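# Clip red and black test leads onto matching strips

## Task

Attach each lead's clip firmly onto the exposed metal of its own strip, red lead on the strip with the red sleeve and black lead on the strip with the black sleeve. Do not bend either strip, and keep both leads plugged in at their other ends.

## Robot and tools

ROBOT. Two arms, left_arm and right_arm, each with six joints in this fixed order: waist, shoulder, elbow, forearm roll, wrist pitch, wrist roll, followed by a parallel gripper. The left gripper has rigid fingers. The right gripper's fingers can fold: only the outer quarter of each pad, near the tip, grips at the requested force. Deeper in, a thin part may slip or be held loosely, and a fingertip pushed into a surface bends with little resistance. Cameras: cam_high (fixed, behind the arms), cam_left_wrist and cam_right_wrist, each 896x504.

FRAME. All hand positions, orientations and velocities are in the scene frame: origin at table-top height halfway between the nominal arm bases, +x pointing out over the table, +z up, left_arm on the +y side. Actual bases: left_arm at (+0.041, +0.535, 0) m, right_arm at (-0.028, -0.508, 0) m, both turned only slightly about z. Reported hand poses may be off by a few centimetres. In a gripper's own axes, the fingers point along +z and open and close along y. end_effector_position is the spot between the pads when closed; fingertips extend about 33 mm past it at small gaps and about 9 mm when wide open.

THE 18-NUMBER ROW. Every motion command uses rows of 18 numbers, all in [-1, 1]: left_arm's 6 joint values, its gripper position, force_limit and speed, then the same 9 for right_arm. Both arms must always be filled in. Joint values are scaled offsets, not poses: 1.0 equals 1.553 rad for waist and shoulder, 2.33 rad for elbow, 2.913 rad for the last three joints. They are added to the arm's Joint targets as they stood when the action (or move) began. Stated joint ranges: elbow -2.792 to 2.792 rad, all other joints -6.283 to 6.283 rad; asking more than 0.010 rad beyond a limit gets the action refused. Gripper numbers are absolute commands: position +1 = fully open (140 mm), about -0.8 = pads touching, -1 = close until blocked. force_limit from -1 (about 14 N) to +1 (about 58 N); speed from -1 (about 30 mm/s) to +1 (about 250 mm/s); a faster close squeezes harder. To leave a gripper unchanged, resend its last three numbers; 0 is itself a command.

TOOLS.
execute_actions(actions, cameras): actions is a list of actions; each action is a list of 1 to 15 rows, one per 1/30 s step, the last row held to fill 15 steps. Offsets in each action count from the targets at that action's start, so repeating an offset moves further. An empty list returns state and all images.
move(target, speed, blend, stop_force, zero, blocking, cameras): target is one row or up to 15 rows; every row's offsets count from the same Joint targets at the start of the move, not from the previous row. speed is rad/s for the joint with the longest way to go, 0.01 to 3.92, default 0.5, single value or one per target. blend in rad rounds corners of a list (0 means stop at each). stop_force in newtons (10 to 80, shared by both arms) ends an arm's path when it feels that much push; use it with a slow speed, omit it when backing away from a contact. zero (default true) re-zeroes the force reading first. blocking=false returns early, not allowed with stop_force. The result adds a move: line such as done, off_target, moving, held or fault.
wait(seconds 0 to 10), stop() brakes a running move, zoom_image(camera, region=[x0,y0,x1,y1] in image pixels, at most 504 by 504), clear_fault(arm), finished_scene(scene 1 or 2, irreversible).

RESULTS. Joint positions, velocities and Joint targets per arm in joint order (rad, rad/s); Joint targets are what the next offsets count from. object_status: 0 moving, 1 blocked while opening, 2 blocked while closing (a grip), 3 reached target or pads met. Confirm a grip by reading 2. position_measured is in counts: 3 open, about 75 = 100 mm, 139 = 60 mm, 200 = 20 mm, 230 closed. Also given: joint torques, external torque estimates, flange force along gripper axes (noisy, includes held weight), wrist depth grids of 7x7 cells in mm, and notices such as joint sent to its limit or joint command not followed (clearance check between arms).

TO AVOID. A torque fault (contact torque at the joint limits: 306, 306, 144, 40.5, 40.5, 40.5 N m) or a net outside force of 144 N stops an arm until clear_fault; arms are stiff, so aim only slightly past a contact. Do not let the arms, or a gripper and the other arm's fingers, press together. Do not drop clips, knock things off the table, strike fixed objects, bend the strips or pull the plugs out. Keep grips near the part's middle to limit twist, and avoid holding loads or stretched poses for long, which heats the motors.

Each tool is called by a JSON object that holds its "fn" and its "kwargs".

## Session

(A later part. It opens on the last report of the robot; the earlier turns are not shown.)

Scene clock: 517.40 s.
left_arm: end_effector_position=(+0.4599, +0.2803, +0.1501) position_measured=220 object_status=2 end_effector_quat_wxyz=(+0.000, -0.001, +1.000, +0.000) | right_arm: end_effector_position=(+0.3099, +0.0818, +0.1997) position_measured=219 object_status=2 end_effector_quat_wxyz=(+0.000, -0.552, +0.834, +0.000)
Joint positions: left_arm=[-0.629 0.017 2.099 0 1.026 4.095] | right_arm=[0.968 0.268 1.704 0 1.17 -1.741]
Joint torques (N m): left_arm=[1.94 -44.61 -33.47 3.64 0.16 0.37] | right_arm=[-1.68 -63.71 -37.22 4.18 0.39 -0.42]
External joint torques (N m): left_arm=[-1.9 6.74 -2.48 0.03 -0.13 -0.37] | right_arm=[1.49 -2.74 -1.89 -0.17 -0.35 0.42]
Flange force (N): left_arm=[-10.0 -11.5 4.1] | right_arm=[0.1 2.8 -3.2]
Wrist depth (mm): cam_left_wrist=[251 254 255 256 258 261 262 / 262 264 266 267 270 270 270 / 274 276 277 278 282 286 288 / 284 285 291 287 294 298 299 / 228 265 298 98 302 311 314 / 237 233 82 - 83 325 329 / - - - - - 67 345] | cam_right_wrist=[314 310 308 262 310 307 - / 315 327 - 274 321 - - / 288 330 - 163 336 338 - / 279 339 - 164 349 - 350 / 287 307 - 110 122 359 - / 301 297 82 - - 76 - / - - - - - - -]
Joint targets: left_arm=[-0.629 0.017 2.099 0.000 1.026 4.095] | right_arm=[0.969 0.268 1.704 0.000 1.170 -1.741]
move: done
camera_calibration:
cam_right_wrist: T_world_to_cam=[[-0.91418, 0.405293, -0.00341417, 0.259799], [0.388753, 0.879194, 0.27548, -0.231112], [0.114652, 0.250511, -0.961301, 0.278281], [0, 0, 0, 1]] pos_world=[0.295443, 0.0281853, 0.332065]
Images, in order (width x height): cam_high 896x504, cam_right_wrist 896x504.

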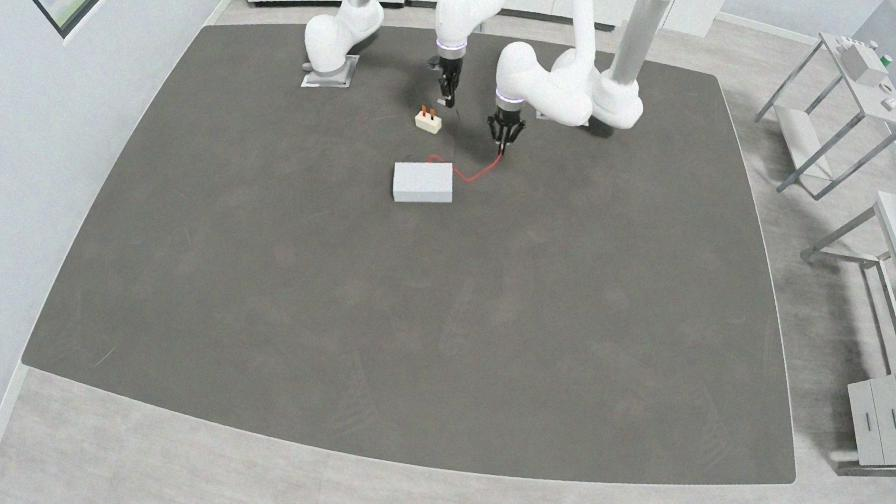

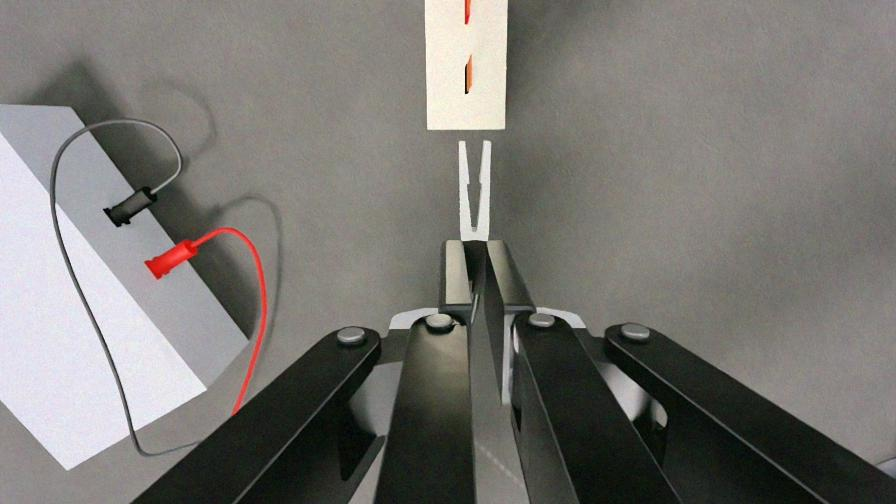

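{"fn": "move", "kwargs": {"target": [0, 0, 0, 0, 0, 0, -1, -1, -1, 0.000546, 0.023516, 0.04326, 0, -0.047139, 0.000291, -1, -1, -1], "speed": 0.07, "cameras": ["cam_high", "cam_right_wrist"]}}

{"fn": "zoom_image", "kwargs": {"camera": "cam_right_wrist", "region": [430, 50, 530, 250]}}

{"fn": "zoom_image", "kwargs": {"camera": "cam_high", "region": [410, 90, 460, 140]}}

Scene clock: 562.93 s.
left_arm: end_effector_position=(+0.4599, +0.2803, +0.1501) position_measured=220 object_status=2 end_effector_quat_wxyz=(+0.000, -0.001, +1.000, +0.000) | right_arm: end_effector_position=(+0.3024, +0.0712, +0.1249) position_measured=219 object_status=2 end_effector_quat_wxyz=(+0.000, -0.552, +0.834, +0.000)
Joint positions: left_arm=[-0.629 0.017 2.099 0 1.026 4.095] | right_arm=[0.969 0.304 1.805 0 1.033 -1.74]
Joint torques (N m): left_arm=[2.18 -44.99 -33.64 3.63 0.18 0.39] | right_arm=[-1.94 -64.99 -35.03 3.94 0.73 -0.52]
External joint torques (N m): left_arm=[-2.13 7.05 -2.38 0.06 -0.15 -0.39] | right_arm=[2.19 -3.19 -1.63 -0.17 -0.7 0.52]
Flange force (N): left_arm=[-10.0 -12.1 4.5] | right_arm=[1.0 4.2 -3.0]
Wrist depth (mm): cam_left_wrist=[253 253 255 257 258 259 262 / 262 263 266 267 270 271 273 / 273 276 277 277 281 283 285 / 281 284 290 286 294 296 298 / 228 261 298 98 301 311 313 / 237 234 82 - 84 320 334 / - - - - - 67 345] | cam_right_wrist=[241 240 - 197 - 239 241 / 250 249 - 205 - 251 249 / 259 260 259 257 263 258 258 / 265 270 274 167 270 262 269 / 244 287 279 111 117 - 280 / 233 282 82 - - 76 - / - - - - - - -]
Joint targets: left_arm=[-0.629 0.017 2.099 0.000 1.026 4.095] | right_arm=[0.969 0.304 1.805 0.000 1.033 -1.740]
move: done
camera_calibration:
cam_right_wrist: T_world_to_cam=[[-0.914232, 0.405177, -0.00344916, 0.257009], [0.388633, 0.879247, 0.27548, -0.198265], [0.114651, 0.250512, -0.961301, 0.209987], [0, 0, 0, 1]] pos_world=[0.287943, 0.0175851, 0.257365]
Images, in order (width x height): cam_high 896x504, cam_right_wrist 896x504.

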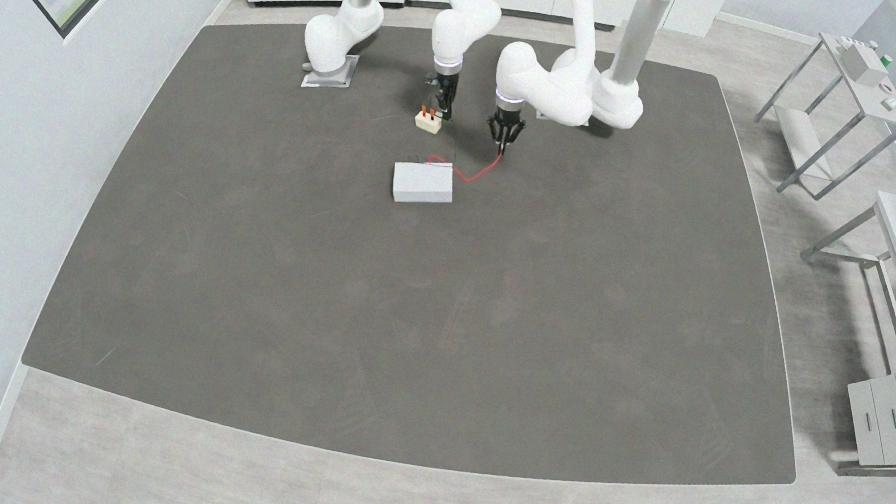

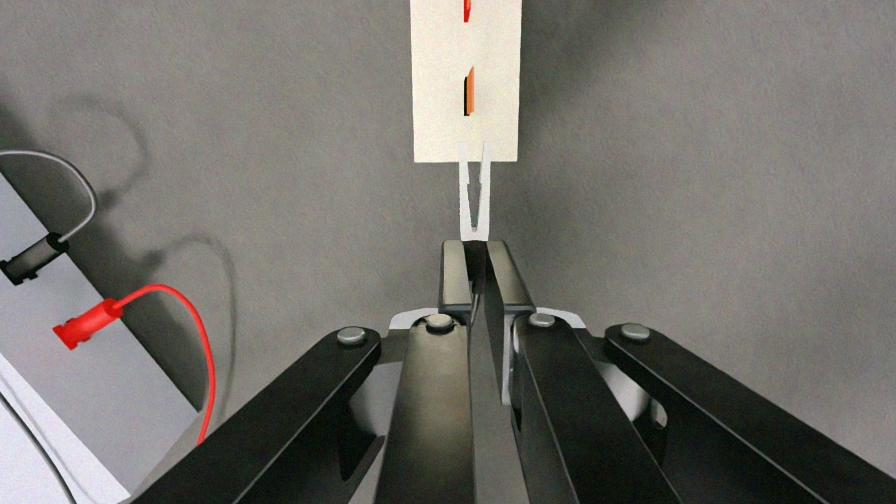

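Scaled by 2.520 from the camera's 896x504 image, which has a finer 1280x720 frame.

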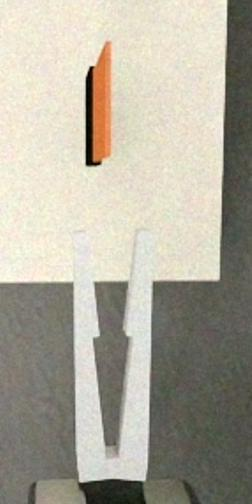

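Scaled by 10.080 from the camera's 896x504 image, which has a finer 1280x720 frame.

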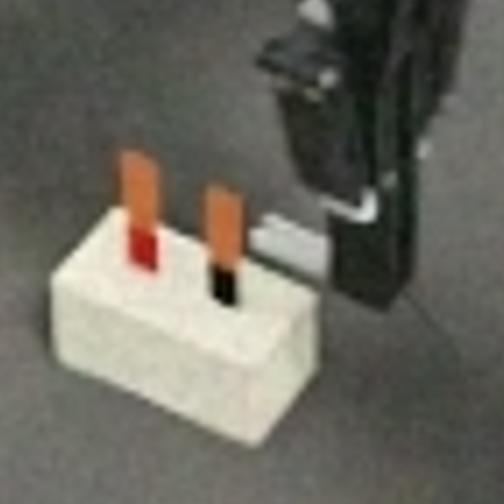

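{"fn": "zoom_image", "kwargs": {"camera": "cam_right_wrist", "region": [450, 60, 490, 120]}}

{"fn": "zoom_image", "kwargs": {"camera": "cam_right_wrist", "region": [400, 0, 530, 170]}}

Scaled by 8.400 from the camera's 896x504 image, which has a finer 1280x720 frame.

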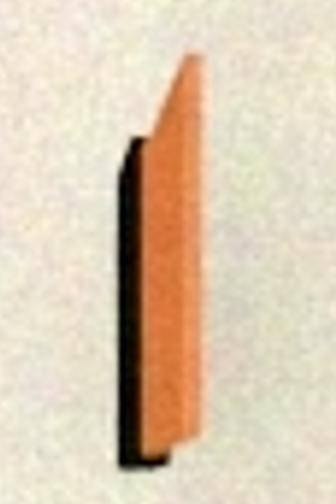

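Scaled by 2.965 from the camera's 896x504 image, which has a finer 1280x720 frame.

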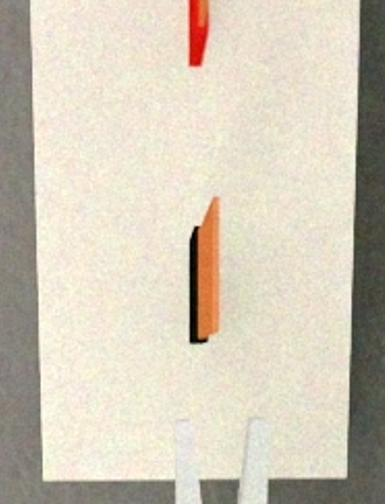

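{"fn": "move", "kwargs": {"target": [0, 0, 0, 0, 0, 0, -1, -1, -1, -0.003158, -0.008366, 0.013, 0, -0.005938, 0.001312, -1, -1, -1], "speed": 0.015, "stop_force": 12, "cameras": ["cam_high", "cam_right_wrist"]}}

{"fn": "zoom_image", "kwargs": {"camera": "cam_right_wrist", "region": [440, 80, 510, 200]}}

{"fn": "zoom_image", "kwargs": {"camera": "cam_high", "region": [410, 90, 460, 140]}}

Scene clock: 724.87 s.
left_arm: end_effector_position=(+0.4599, +0.2803, +0.1501) position_measured=220 object_status=2 end_effector_quat_wxyz=(+0.000, -0.001, +1.000, +0.000) | right_arm: end_effector_position=(+0.2983, +0.0588, +0.1190) position_measured=219 object_status=2 end_effector_quat_wxyz=(+0.000, -0.548, +0.836, +0.000)
Joint positions: left_arm=[-0.629 0.017 2.099 0 1.026 4.095] | right_arm=[0.964 0.291 1.835 0 1.016 -1.737]
Joint torques (N m): left_arm=[2.66 -44.69 -33.42 3.65 0.17 0.28] | right_arm=[-1.59 -63.26 -34.16 3.89 0.42 -0.53]
External joint torques (N m): left_arm=[-2.66 7 -2.57 0.03 -0.14 -0.28] | right_arm=[1.6 -2.96 -1.99 -0.18 -0.39 0.53]
Flange force (N): left_arm=[-9.7 -12.9 4.2] | right_arm=[0.0 3.3 -3.7]
Wrist depth (mm): cam_left_wrist=[252 254 254 256 257 261 264 / 261 263 266 267 272 270 273 / 274 276 278 277 281 284 286 / 283 284 291 286 294 296 300 / 228 262 297 98 302 310 314 / 237 234 82 - 84 324 329 / - - - - - 67 344] | cam_right_wrist=[233 239 236 192 231 - 234 / 242 241 239 200 - - 241 / - 254 - 204 - 255 248 / - 260 262 167 - 264 - / 257 273 - 111 106 274 - / 239 281 82 - - 76 288 / - - - - - - -]
Joint targets: left_arm=[-0.629 0.017 2.099 0.000 1.026 4.095] | right_arm=[0.964 0.291 1.835 0.000 1.016 -1.737]
move: done
camera_calibration:
cam_right_wrist: T_world_to_cam=[[-0.910663, 0.413136, -0.00341071, 0.256661], [0.396294, 0.875815, 0.275498, -0.186265], [0.116805, 0.249534, -0.961296, 0.207194], [0, 0, 0, 1]] pos_world=[0.283347, 0.0053961, 0.251365]
Images, in order (width x height): cam_high 896x504, cam_right_wrist 896x504.

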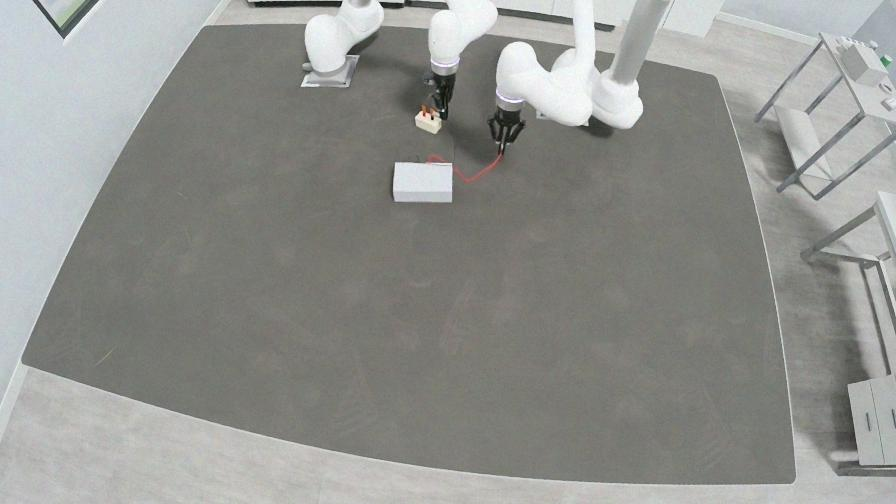

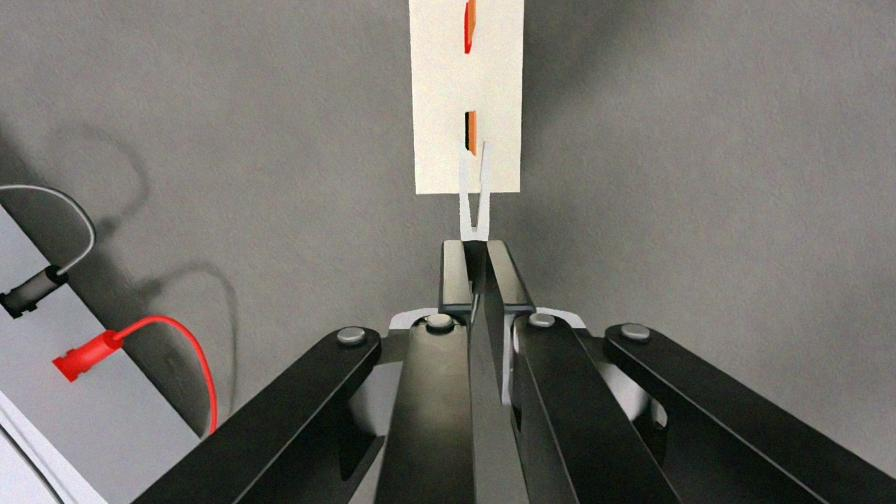

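Scaled by 4.200 from the camera's 896x504 image, which has a finer 1280x720 frame.

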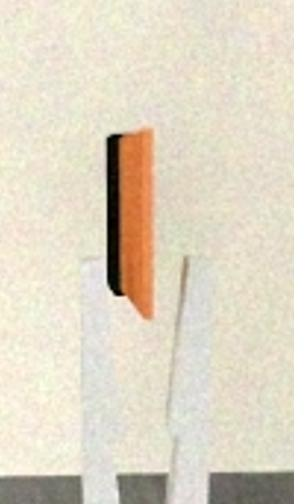

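Scaled by 10.080 from the camera's 896x504 image, which has a finer 1280x720 frame.

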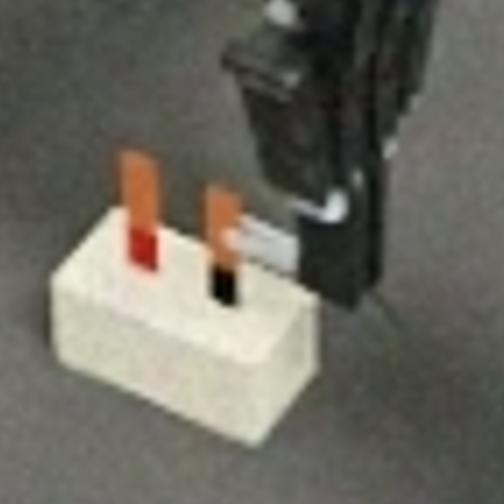

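{"fn": "move", "kwargs": {"target": [[0, 0, 0, 0, 0, 0, -1, -1, -1, -0.001414, -0.00752, 0.006854, 0, -0.001473, -0.000754, -1, -1, -1], [0, 0, 0, 0, 0, 0, -1, -1, -1, -0.001414, -0.00752, 0.006854, 0, -0.001473, -0.000754, -0.443, -1, -1]], "speed": 0.015, "cameras": ["cam_high", "cam_right_wrist"]}}

{"fn": "zoom_image", "kwargs": {"camera": "cam_right_wrist", "region": [400, 50, 540, 330]}}

{"fn": "zoom_image", "kwargs": {"camera": "cam_high", "region": [410, 90, 460, 140]}}

Scene clock: 754.97 s.
left_arm: end_effector_position=(+0.4599, +0.2803, +0.1501) position_measured=220 object_status=2 end_effector_quat_wxyz=(+0.000, -0.001, +1.000, +0.000) | right_arm: end_effector_position=(+0.2951, +0.0512, +0.1190) position_measured=185 object_status=0 end_effector_quat_wxyz=(+0.000, -0.548, +0.836, +0.000)
Joint positions: left_arm=[-0.629 0.017 2.099 0 1.026 4.095] | right_arm=[0.962 0.28 1.851 0 1.012 -1.739]
Joint torques (N m): left_arm=[2.36 -44.83 -33.42 3.63 0.15 0.42] | right_arm=[-1.73 -61.93 -34.13 3.87 0.43 -0.53]
External joint torques (N m): left_arm=[-2.32 6.98 -2.56 0.04 -0.11 -0.42] | right_arm=[1.83 -3.16 -1.97 -0.17 -0.4 0.53]
Flange force (N): left_arm=[-9.9 -12.6 4.2] | right_arm=[0.3 3.7 -3.9]
Wrist depth (mm): cam_left_wrist=[252 253 254 257 258 259 261 / 262 264 266 267 270 271 273 / 274 276 277 278 281 283 285 / 281 285 291 287 295 297 299 / 227 262 95 98 302 312 313 / 237 233 82 - 84 323 333 / - - - - - 67 343] | cam_right_wrist=[- 231 - 192 234 - - / - - 244 200 243 243 243 / 253 - 252 205 255 251 250 / 264 - 262 167 260 270 266 / 251 - 92 117 111 268 274 / 240 78 87 289 - - 283 / - - - 300 - - -]
Joint targets: left_arm=[-0.629 0.017 2.099 0.000 1.026 4.095] | right_arm=[0.962 0.280 1.851 0.000 1.012 -1.739]
move: done
camera_calibration:
cam_right_wrist: T_world_to_cam=[[-0.910663, 0.413136, -0.00341071, 0.256887], [0.396294, 0.875815, 0.275498, -0.178341], [0.116805, 0.249534, -0.961296, 0.209464], [0, 0, 0, 1]] pos_world=[0.280147, -0.0022039, 0.251365]
Images, in order (width x height): cam_high 896x504, cam_right_wrist 896x504.

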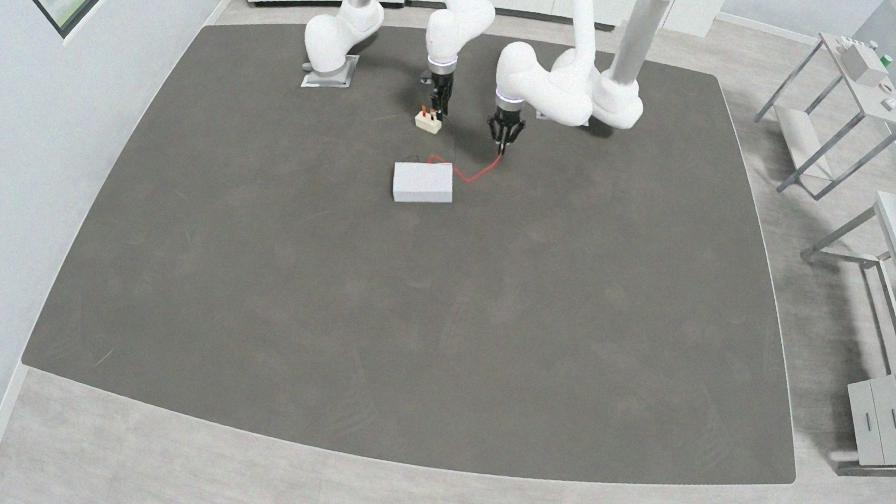

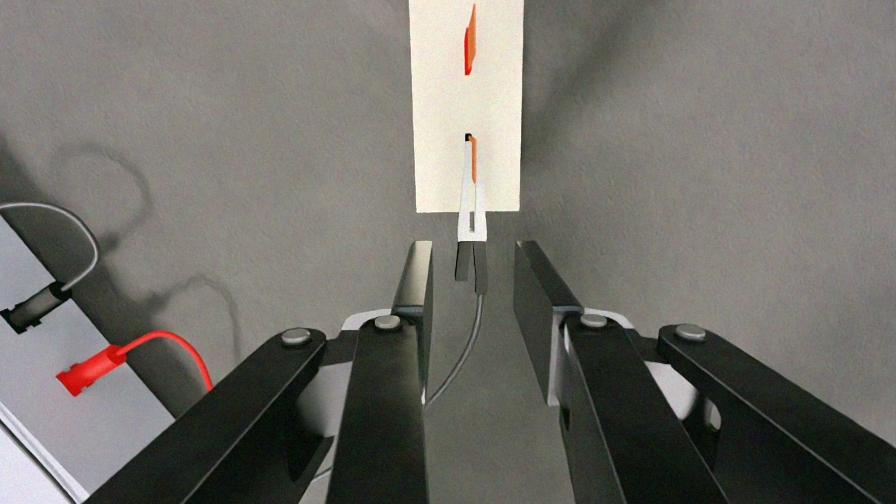

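Scaled by 1.800 from the camera's 896x504 image, which has a finer 1280x720 frame.

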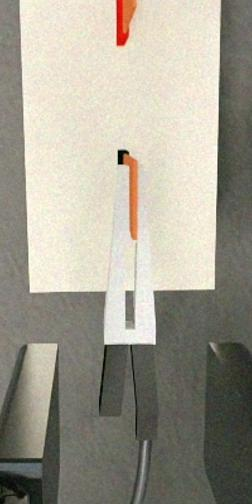

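Scaled by 10.080 from the camera's 896x504 image, which has a finer 1280x720 frame.

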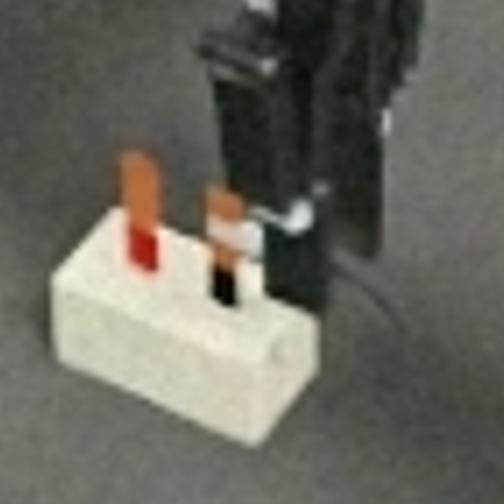

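{"fn": "move", "kwargs": {"target": [[0, 0, 0, 0, 0, 0, -1, -1, -1, 0, -0.016857, -0.012486, 0, 0.018974, 0, -0.443, -1, -1], [0, 0, 0, 0, 0, 0, -1, -1, -1, 0, -0.033867, -0.027979, 0, 0.040435, 0, -0.443, -1, -1], [0, 0, 0, 0, 0, 0, -1, -1, -1, 0, -0.050575, -0.047423, 0, 0.064895, 0, -0.443, -1, -1], [0, 0, 0, 0, 0, 0, -1, -1, -1, -0.959617, -0.452854, 0.127571, 0, 0.139529, 0.082099, -0.443, -1, -1]], "speed": [0.04, 0.06, 0.1, 0.6], "blend": [0.005, 0.01, 0.01, 0], "cameras": ["cam_high"]}}

{"fn": "zoom_image", "kwargs": {"camera": "cam_high", "region": [390, 80, 510, 200]}}

Scene clock: 870.60 s.
left_arm: end_effector_position=(+0.4599, +0.2803, +0.1501) position_measured=220 object_status=2 end_effector_quat_wxyz=(+0.000, -0.001, +1.000, +0.000) | right_arm: end_effector_position=(+0.2498, -0.6190, +0.2995) position_measured=185 object_status=3 end_effector_quat_wxyz=(+0.000, +0.280, +0.960, +0.000)
Joint positions: left_arm=[-0.629 0.017 2.099 0 1.026 4.095] | right_arm=[-0.528 -0.424 2.148 0 1.418 -1.5]
Joint torques (N m): left_arm=[2.44 -45.14 -33.62 3.71 0.22 0.32] | right_arm=[2.39 3.68 -40.09 4.45 0.4 -0.56]
External joint torques (N m): left_arm=[-2.4 7.19 -2.44 -0.03 -0.19 -0.32] | right_arm=[-2.38 -2.27 -1.83 -0.13 -0.36 0.56]
Flange force (N): left_arm=[-10.0 -12.6 4.7] | right_arm=[1.7 -6.5 -3.0]
Wrist depth (mm): cam_left_wrist=[252 253 255 257 259 260 262 / 262 264 266 267 269 271 274 / 273 275 277 278 282 283 285 / 282 285 288 287 294 294 296 / 228 261 298 98 303 311 314 / 236 233 82 - 83 323 330 / - - - - - 67 344] | cam_right_wrist=[396 402 403 - - 407 - / - - 417 - 427 418 417 / 449 444 420 430 437 - 446 / 457 454 456 154 439 - 460 / - - 467 110 110 105 469 / - 78 87 - - - 464 / - - - - - - -]
Joint targets: left_arm=[-0.629 0.017 2.099 0.000 1.026 4.095] | right_arm=[-0.528 -0.424 2.148 0.000 1.418 -1.500]
move: done
Images, in order (width x height): cam_high 896x504.

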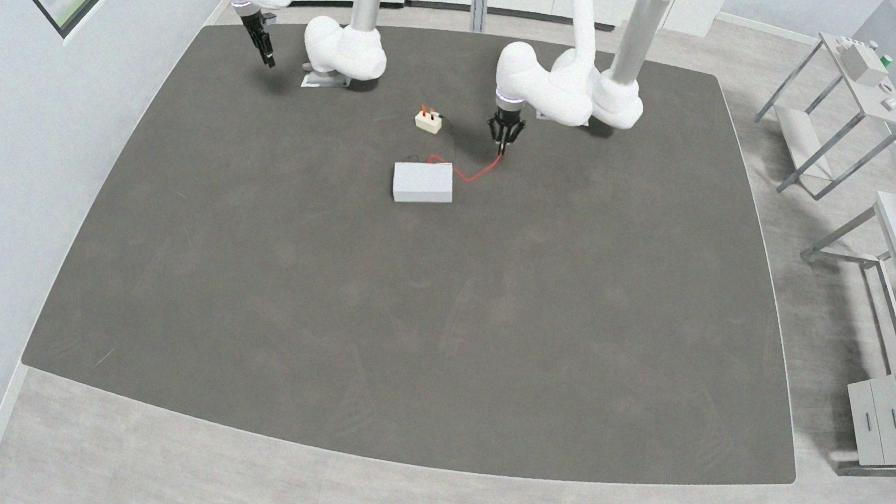

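Scaled by 4.200 from the camera's 896x504 image, which has a finer 1280x720 frame.

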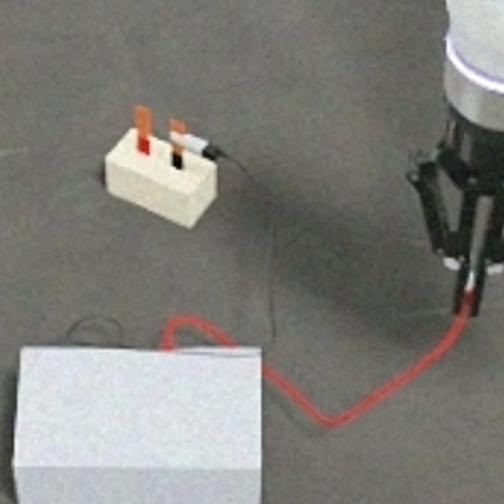

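{"fn": "zoom_image", "kwargs": {"camera": "cam_high", "region": [395, 95, 475, 175]}}

Scaled by 6.300 from the camera's 896x504 image, which has a finer 1280x720 frame.

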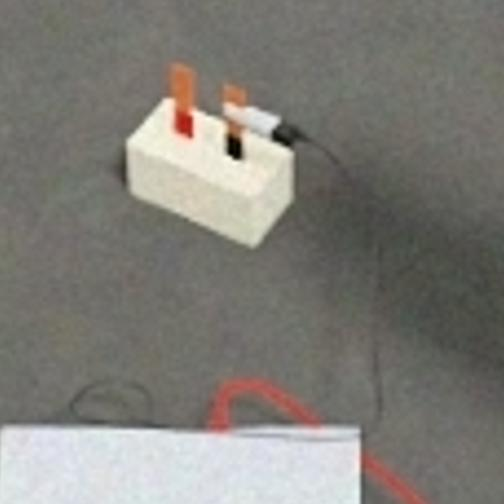

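{"fn": "move", "kwargs": {"target": [[-0.191274, 0.051537, -0.097191, 0, 0.050263, 0.017857, -1, -1, -1, 0, 0, 0, 0, 0, 0, -0.443, -1, -1], [-0.334333, 0.157192, -0.182606, 0, 0.062256, 0.241164, -1, -1, -1, 0, 0, 0, 0, 0, 0, -0.443, -1, -1], [-0.447588, 0.1284, -0.141367, 0, 0.044621, 0.439019, -1, -1, -1, 0, 0, 0, 0, 0, 0, -0.443, -1, -1]], "speed": [0.3, 0.35, 0.3], "blend": [0.05, 0.05, 0], "cameras": ["cam_high", "cam_left_wrist"]}}

{"fn": "zoom_image", "kwargs": {"camera": "cam_left_wrist", "region": [360, 0, 560, 250]}}

{"fn": "zoom_image", "kwargs": {"camera": "cam_high", "region": [385, 85, 475, 175]}}

Scene clock: 919.20 s.
left_arm: end_effector_position=(+0.2397, -0.0799, +0.2001) position_measured=220 object_status=2 end_effector_quat_wxyz=(+0.000, +0.834, +0.552, +0.000) | right_arm: end_effector_position=(+0.2497, -0.6190, +0.2995) position_measured=185 object_status=3 end_effector_quat_wxyz=(+0.000, +0.281, +0.960, +0.000)
Joint positions: left_arm=[-1.324 0.217 1.769 0 1.156 5.373] | right_arm=[-0.528 -0.424 2.148 0 1.418 -1.5]
Joint torques (N m): left_arm=[2.8 -69.46 -35.75 3.9 0.17 0.11] | right_arm=[-1.65 3.29 -39.83 4.46 0.4 -0.57]
External joint torques (N m): left_arm=[-2.76 8.47 -2.79 0.08 -0.14 -0.11] | right_arm=[1.64 -1.95 -2.19 -0.13 -0.36 0.57]
Flange force (N): left_arm=[-16.3 8.3 2.7] | right_arm=[1.7 7.2 -3.5]
Wrist depth (mm): cam_left_wrist=[294 298 299 296 302 305 291 / 309 309 312 276 312 318 320 / 323 324 325 327 333 332 334 / 337 338 341 338 343 349 349 / 352 352 350 98 354 364 366 / 368 69 82 - 83 380 391 / - - - - - 67 402] | cam_right_wrist=[- - - - - 406 - / - 434 - 427 - - - / - - - - - 425 442 / - 443 - 452 458 454 - / 479 472 - 147 111 106 497 / 497 78 87 - - - 478 / - - - - - - -]
Joint targets: left_arm=[-1.324 0.217 1.769 0.000 1.155 5.373] | right_arm=[-0.528 -0.424 2.148 0.000 1.418 -1.500]
move: done
camera_calibration:
cam_left_wrist: T_world_to_cam=[[0.941399, -0.336982, 0.0145409, -0.248537], [-0.329091, -0.908197, 0.258607, -0.024996], [-0.0739399, -0.248238, -0.965873, 0.336583], [0, 0, 0, 1]] pos_world=[0.250634, -0.0229012, 0.335175]
Images, in order (width x height): cam_high 896x504, cam_left_wrist 896x504.

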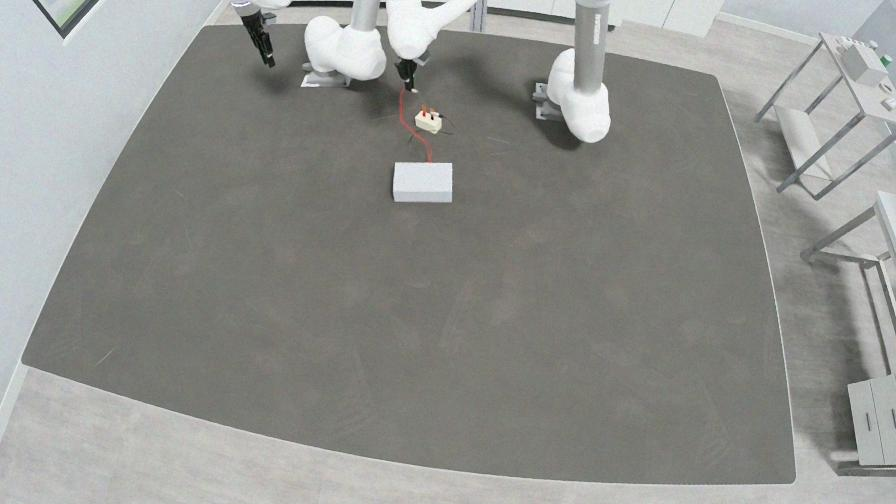

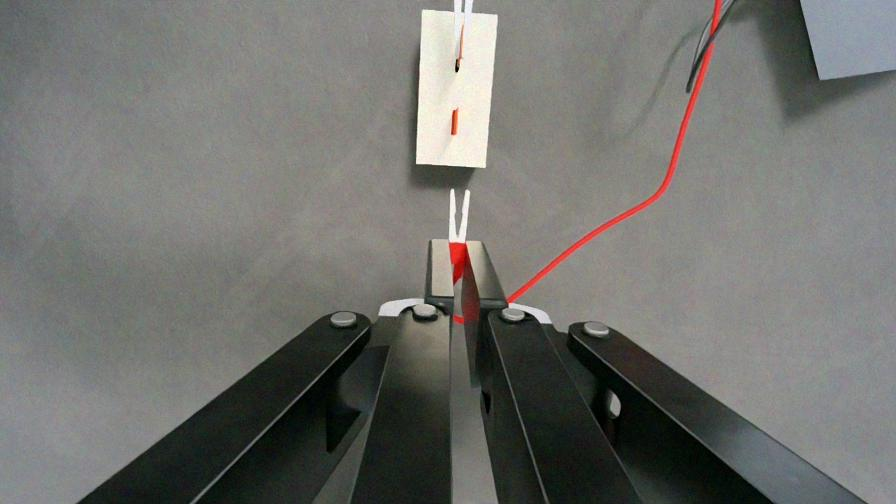

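Scaled by 2.016 from the camera's 896x504 image, which has a finer 1280x720 frame.

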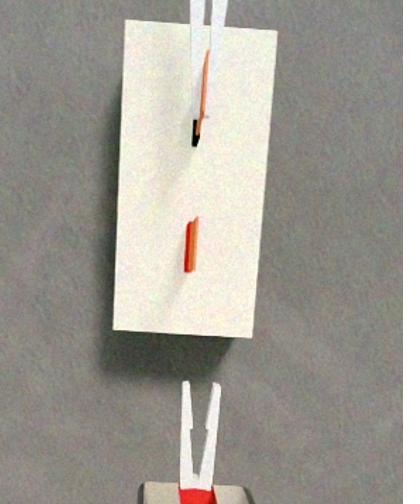

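Scaled by 5.600 from the camera's 896x504 image, which has a finer 1280x720 frame.

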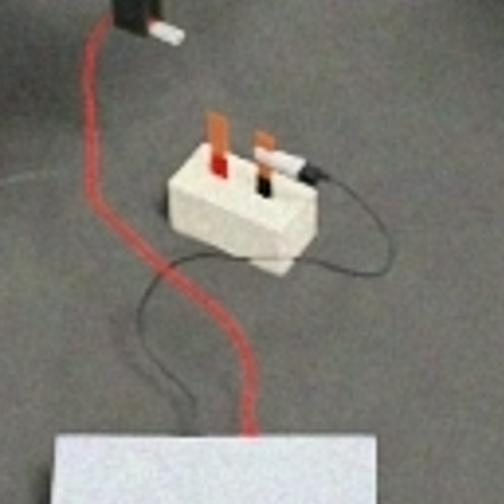

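{"fn": "move", "kwargs": {"target": [0.007337, 0.032118, 0.042704, 0, -0.05128, 0.009904, -1, -1, -1, 0, 0, 0, 0, 0, 0, -0.443, -1, -1], "speed": 0.07, "cameras": ["cam_high", "cam_left_wrist"]}}

{"fn": "zoom_image", "kwargs": {"camera": "cam_left_wrist", "region": [420, 100, 500, 250]}}

{"fn": "zoom_image", "kwargs": {"camera": "cam_left_wrist", "region": [440, 105, 490, 205]}}

{"fn": "zoom_image", "kwargs": {"camera": "cam_high", "region": [405, 90, 455, 140]}}

Scene clock: 965.07 s.
left_arm: end_effector_position=(+0.2442, -0.0687, +0.1192) position_measured=220 object_status=2 end_effector_quat_wxyz=(+0.000, +0.839, +0.544, +0.000) | right_arm: end_effector_position=(+0.2497, -0.6190, +0.2995) position_measured=185 object_status=3 end_effector_quat_wxyz=(+0.000, +0.281, +0.960, +0.000)
Joint positions: left_arm=[-1.313 0.266 1.869 0 1.006 5.402] | right_arm=[-0.528 -0.424 2.148 0 1.418 -1.5]
Joint torques (N m): left_arm=[2.57 -71.62 -33.1 3.61 0.14 0.43] | right_arm=[-1.76 3.04 -39.86 4.46 0.43 -0.51]
External joint torques (N m): left_arm=[-2.55 8.45 -2.56 0.07 -0.11 -0.43] | right_arm=[1.82 -2.11 -2.35 -0.11 -0.39 0.51]
Flange force (N): left_arm=[-15.4 7.8 5.5] | right_arm=[1.8 7.6 -3.7]
Wrist depth (mm): cam_left_wrist=[225 225 228 189 230 231 232 / 234 235 237 196 239 241 242 / 245 245 248 204 250 250 254 / 254 257 257 255 265 263 265 / 267 268 264 98 199 276 276 / 280 69 82 - 84 287 294 / - - - - - 67 305] | cam_right_wrist=[- - 404 409 409 402 - / - - 414 413 434 419 408 / 444 446 - - - - - / 441 - - 463 451 452 - / - - - 117 111 464 - / - 78 87 - - - - / - - - - - - -]
Joint targets: left_arm=[-1.313 0.266 1.869 0.000 1.006 5.402] | right_arm=[-0.528 -0.424 2.148 0.000 1.418 -1.500]
move: done
camera_calibration:
cam_left_wrist: T_world_to_cam=[[0.935309, -0.353538, 0.0144334, -0.247429], [-0.345036, -0.902259, 0.25861, 0.0117939], [-0.0784056, -0.24686, -0.965874, 0.262719], [0, 0, 0, 1]] pos_world=[0.25609, -0.0119794, 0.254275]
Images, in order (width x height): cam_high 896x504, cam_left_wrist 896x504.

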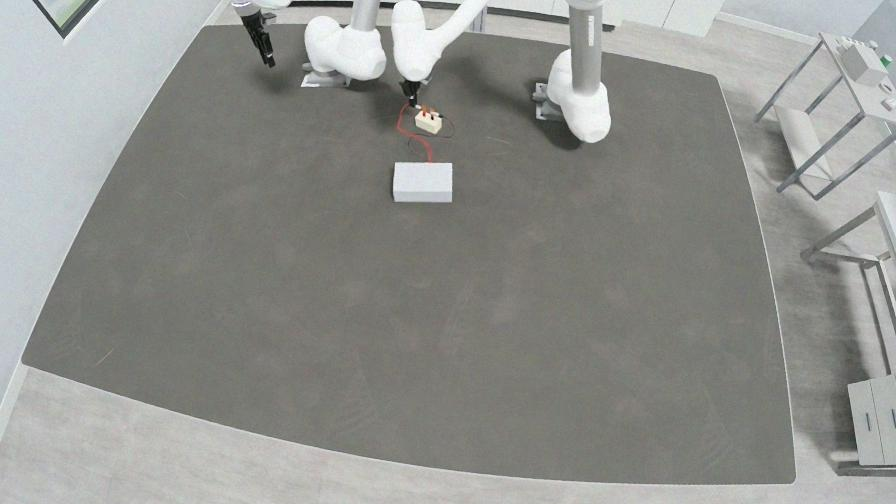

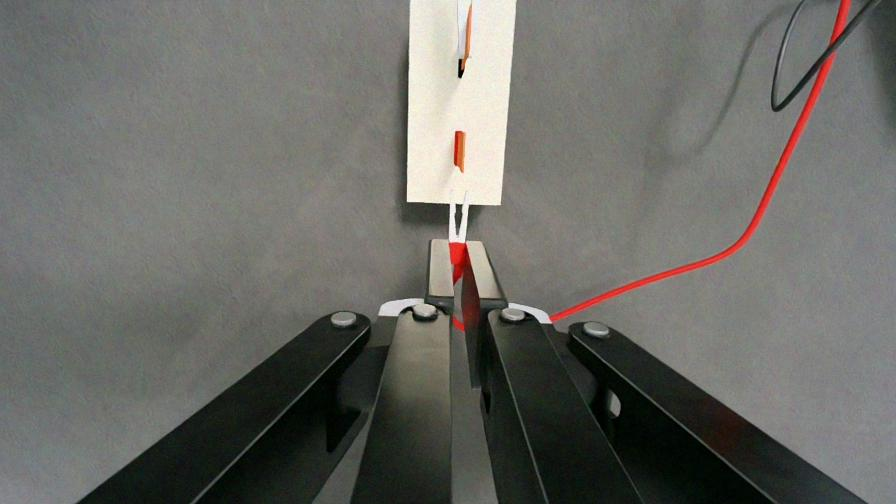

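Scaled by 3.360 from the camera's 896x504 image, which has a finer 1280x720 frame.

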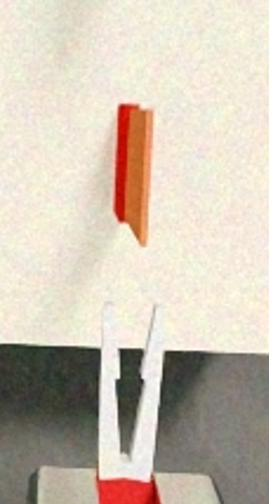

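Scaled by 5.040 from the camera's 896x504 image, which has a finer 1280x720 frame.

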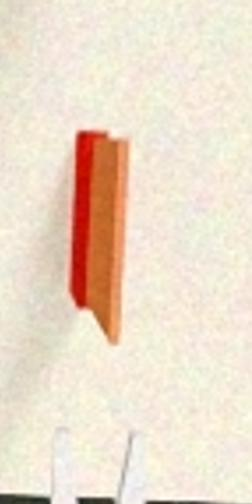

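Scaled by 10.080 from the camera's 896x504 image, which has a finer 1280x720 frame.

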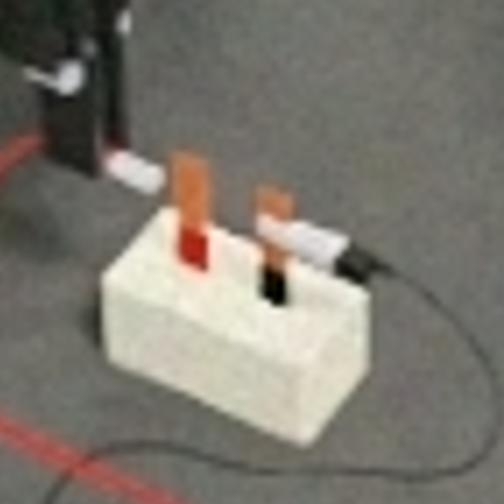

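{"fn": "move", "kwargs": {"target": [0.007402, -0.007636, 0.007001, 0, -0.001529, 0.00814, -1, -1, -1, 0, 0, 0, 0, 0, 0, -0.443, -1, -1], "speed": 0.015, "stop_force": 12, "cameras": ["cam_high", "cam_left_wrist"]}}

{"fn": "zoom_image", "kwargs": {"camera": "cam_left_wrist", "region": [435, 150, 485, 250]}}

{"fn": "zoom_image", "kwargs": {"camera": "cam_high", "region": [405, 90, 455, 140]}}

Scene clock: 998.37 s.
left_arm: end_effector_position=(+0.2488, -0.0582, +0.1189) position_measured=220 object_status=2 end_effector_quat_wxyz=(+0.000, +0.842, +0.539, +0.000) | right_arm: end_effector_position=(+0.2497, -0.6190, +0.2995) position_measured=185 object_status=3 end_effector_quat_wxyz=(+0.000, +0.281, +0.960, +0.000)
Joint positions: left_arm=[-1.302 0.255 1.885 0 1.002 5.426] | right_arm=[-0.528 -0.424 2.148 0 1.418 -1.5]
Joint torques (N m): left_arm=[2.59 -69.7 -32.77 3.58 0.23 0.35] | right_arm=[-2.07 3.26 -39.98 4.48 0.42 -0.52]
External joint torques (N m): left_arm=[-2.57 7.98 -2.7 0.09 -0.2 -0.35] | right_arm=[2.21 -2.44 -2.09 -0.15 -0.37 0.52]
Flange force (N): left_arm=[-14.9 7.9 5.2] | right_arm=[2.8 8.8 -3.4]
Wrist depth (mm): cam_left_wrist=[224 225 228 191 229 230 234 / 234 235 237 196 238 240 241 / 244 245 248 204 250 251 253 / 254 256 258 254 261 262 265 / 267 268 266 98 101 275 278 / 280 69 82 - 83 287 292 / - - - - - 67 304] | cam_right_wrist=[- 418 399 - 402 - - / 419 424 418 - - 425 414 / 439 - - 433 - 432 - / - - 449 - - 453 451 / 476 475 466 110 110 - 475 / - 78 87 - - - 492 / - - - 524 - - -]
Joint targets: left_arm=[-1.302 0.255 1.885 0.000 1.002 5.426] | right_arm=[-0.528 -0.424 2.148 0.000 1.418 -1.500]
move: done
camera_calibration:
cam_left_wrist: T_world_to_cam=[[0.930923, -0.364927, 0.0145106, -0.247627], [-0.356042, -0.897974, 0.258606, 0.0259955], [-0.0813422, -0.245908, -0.965874, 0.266188], [0, 0, 0, 1]] pos_world=[0.26143, -0.00156485, 0.253975]
Images, in order (width x height): cam_high 896x504, cam_left_wrist 896x504.

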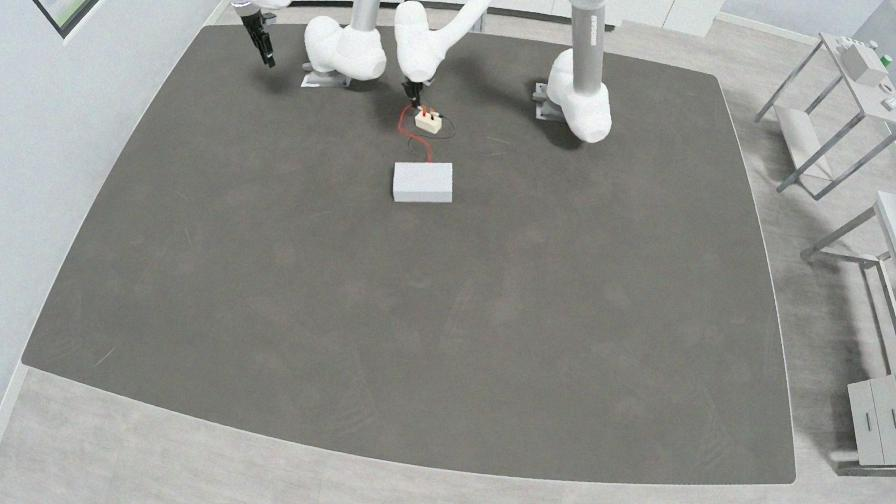

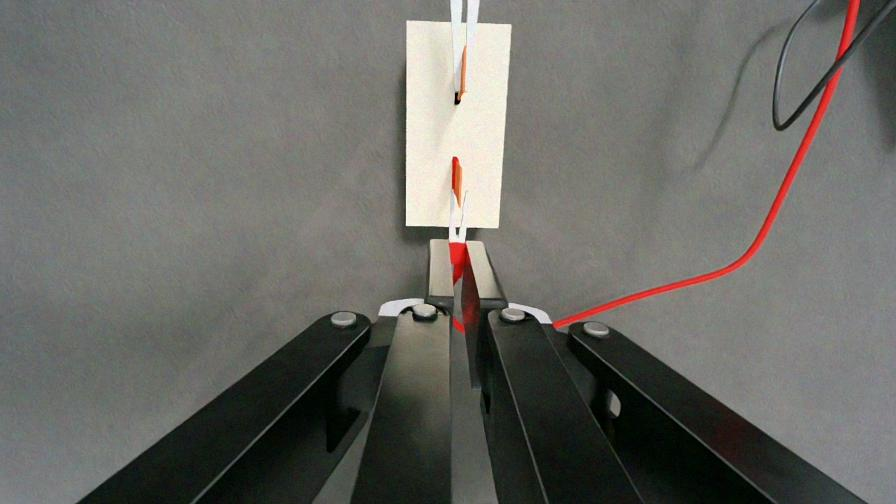

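Scaled by 5.040 from the camera's 896x504 image, which has a finer 1280x720 frame.

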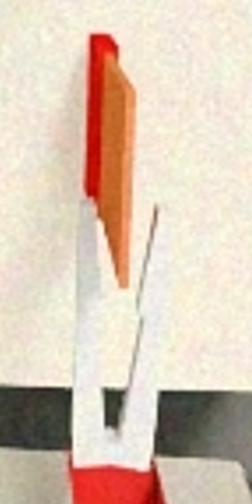

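Scaled by 10.080 from the camera's 896x504 image, which has a finer 1280x720 frame.

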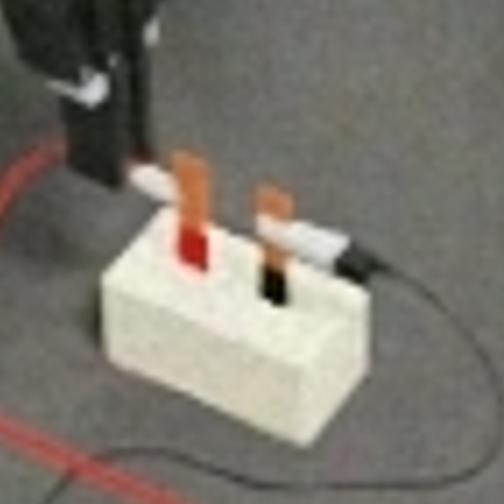

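{"fn": "zoom_image", "kwargs": {"camera": "cam_left_wrist", "region": [440, 150, 480, 200]}}

{"fn": "zoom_image", "kwargs": {"camera": "cam_left_wrist", "region": [440, 185, 480, 245]}}

Scaled by 10.080 from the camera's 896x504 image, which has a finer 1280x720 frame.

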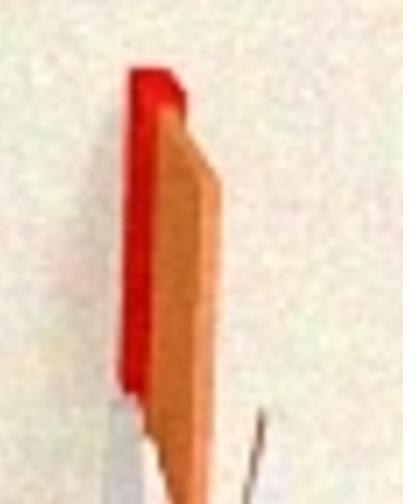

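Scaled by 8.400 from the camera's 896x504 image, which has a finer 1280x720 frame.

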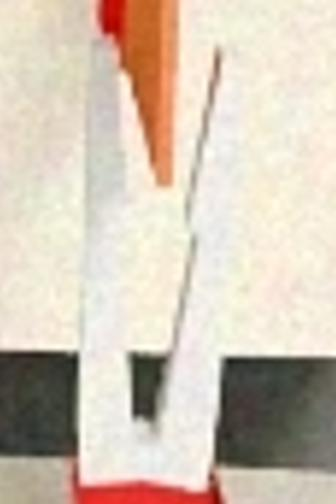

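{"fn": "move", "kwargs": {"target": [0.00439, -0.005049, 0.00456, 0, -0.000956, 0.00234, -1, -1, -1, 0, 0, 0, 0, 0, 0, -0.443, -1, -1], "speed": 0.01, "stop_force": 12, "cameras": ["cam_high", "cam_left_wrist"]}}

{"fn": "zoom_image", "kwargs": {"camera": "cam_left_wrist", "region": [440, 165, 490, 245]}}

{"fn": "zoom_image", "kwargs": {"camera": "cam_high", "region": [405, 90, 455, 140]}}

Scene clock: 1073.40 s.
left_arm: end_effector_position=(+0.2512, -0.0515, +0.1188) position_measured=220 object_status=2 end_effector_quat_wxyz=(+0.000, +0.842, +0.539, +0.000) | right_arm: end_effector_position=(+0.2497, -0.6190, +0.2995) position_measured=185 object_status=3 end_effector_quat_wxyz=(+0.000, +0.281, +0.960, +0.000)
Joint positions: left_arm=[-1.295 0.247 1.896 0 0.999 5.433] | right_arm=[-0.528 -0.424 2.148 0 1.418 -1.5]
Joint torques (N m): left_arm=[2.3 -68.61 -32.98 3.61 0.2 0.39] | right_arm=[-1.6 3.05 -39.94 4.46 0.43 -0.56]
External joint torques (N m): left_arm=[-2.29 7.84 -2.39 0.06 -0.17 -0.39] | right_arm=[1.74 -2.14 -2.06 -0.14 -0.38 0.56]
Flange force (N): left_arm=[-14.0 7.7 5.3] | right_arm=[2.2 7.4 -3.3]
Wrist depth (mm): cam_left_wrist=[225 225 228 226 229 231 231 / 234 235 237 196 239 239 240 / 244 245 245 206 250 252 252 / 255 256 256 211 261 262 264 / 267 268 266 98 268 276 277 / 279 69 82 - 83 290 291 / - - - - - 67 304] | cam_right_wrist=[396 - 418 405 398 - - / - 412 428 415 - 423 416 / - 438 469 - - 449 441 / - - - 158 488 - 469 / 472 483 469 464 122 466 - / 498 78 87 487 - - 502 / - - - - - - -]
Joint targets: left_arm=[-1.295 0.247 1.896 0.000 0.999 5.433] | right_arm=[-0.528 -0.424 2.148 0.000 1.418 -1.500]
move: done
camera_calibration:
cam_left_wrist: T_world_to_cam=[[0.930923, -0.364927, 0.0145106, -0.247415], [-0.356042, -0.897974, 0.258606, 0.0328923], [-0.0813422, -0.245908, -0.965874, 0.267934], [0, 0, 0, 1]] pos_world=[0.26383, 0.00513515, 0.253875]
Images, in order (width x height): cam_high 896x504, cam_left_wrist 896x504.

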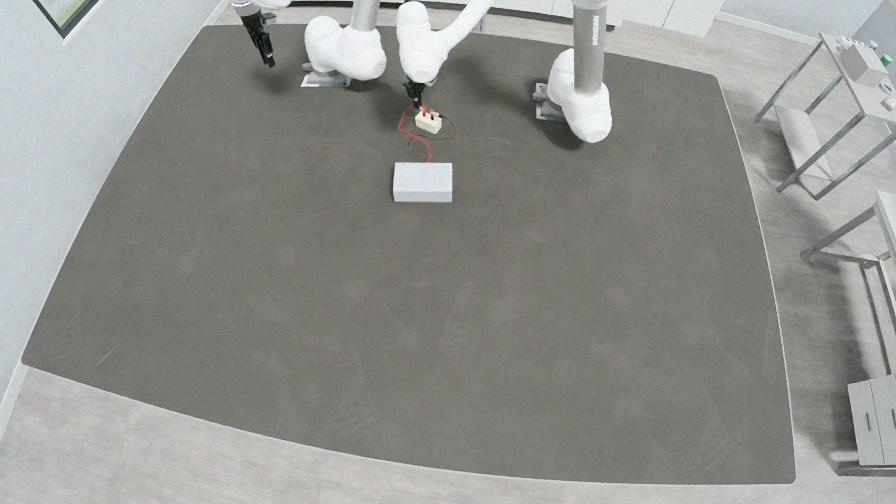

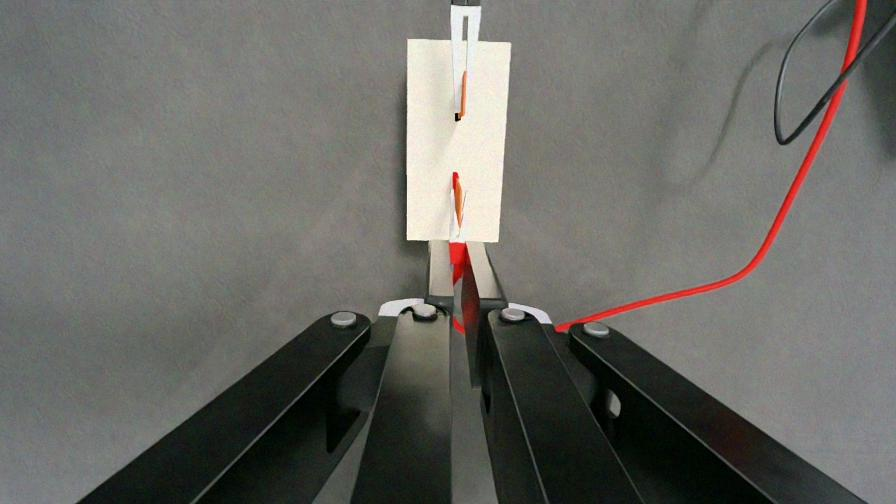

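Scaled by 6.300 from the camera's 896x504 image, which has a finer 1280x720 frame.

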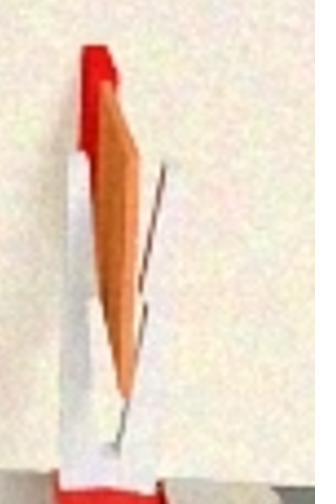

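Scaled by 10.080 from the camera's 896x504 image, which has a finer 1280x720 frame.

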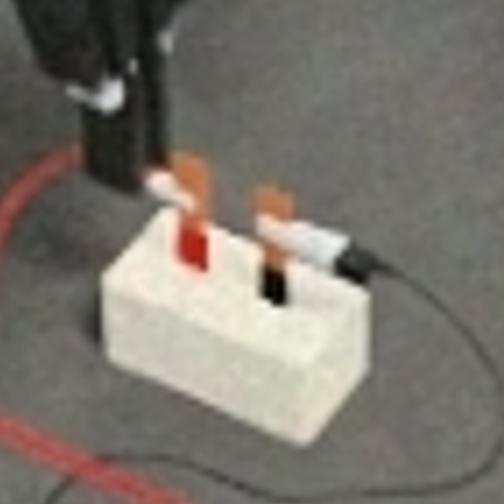

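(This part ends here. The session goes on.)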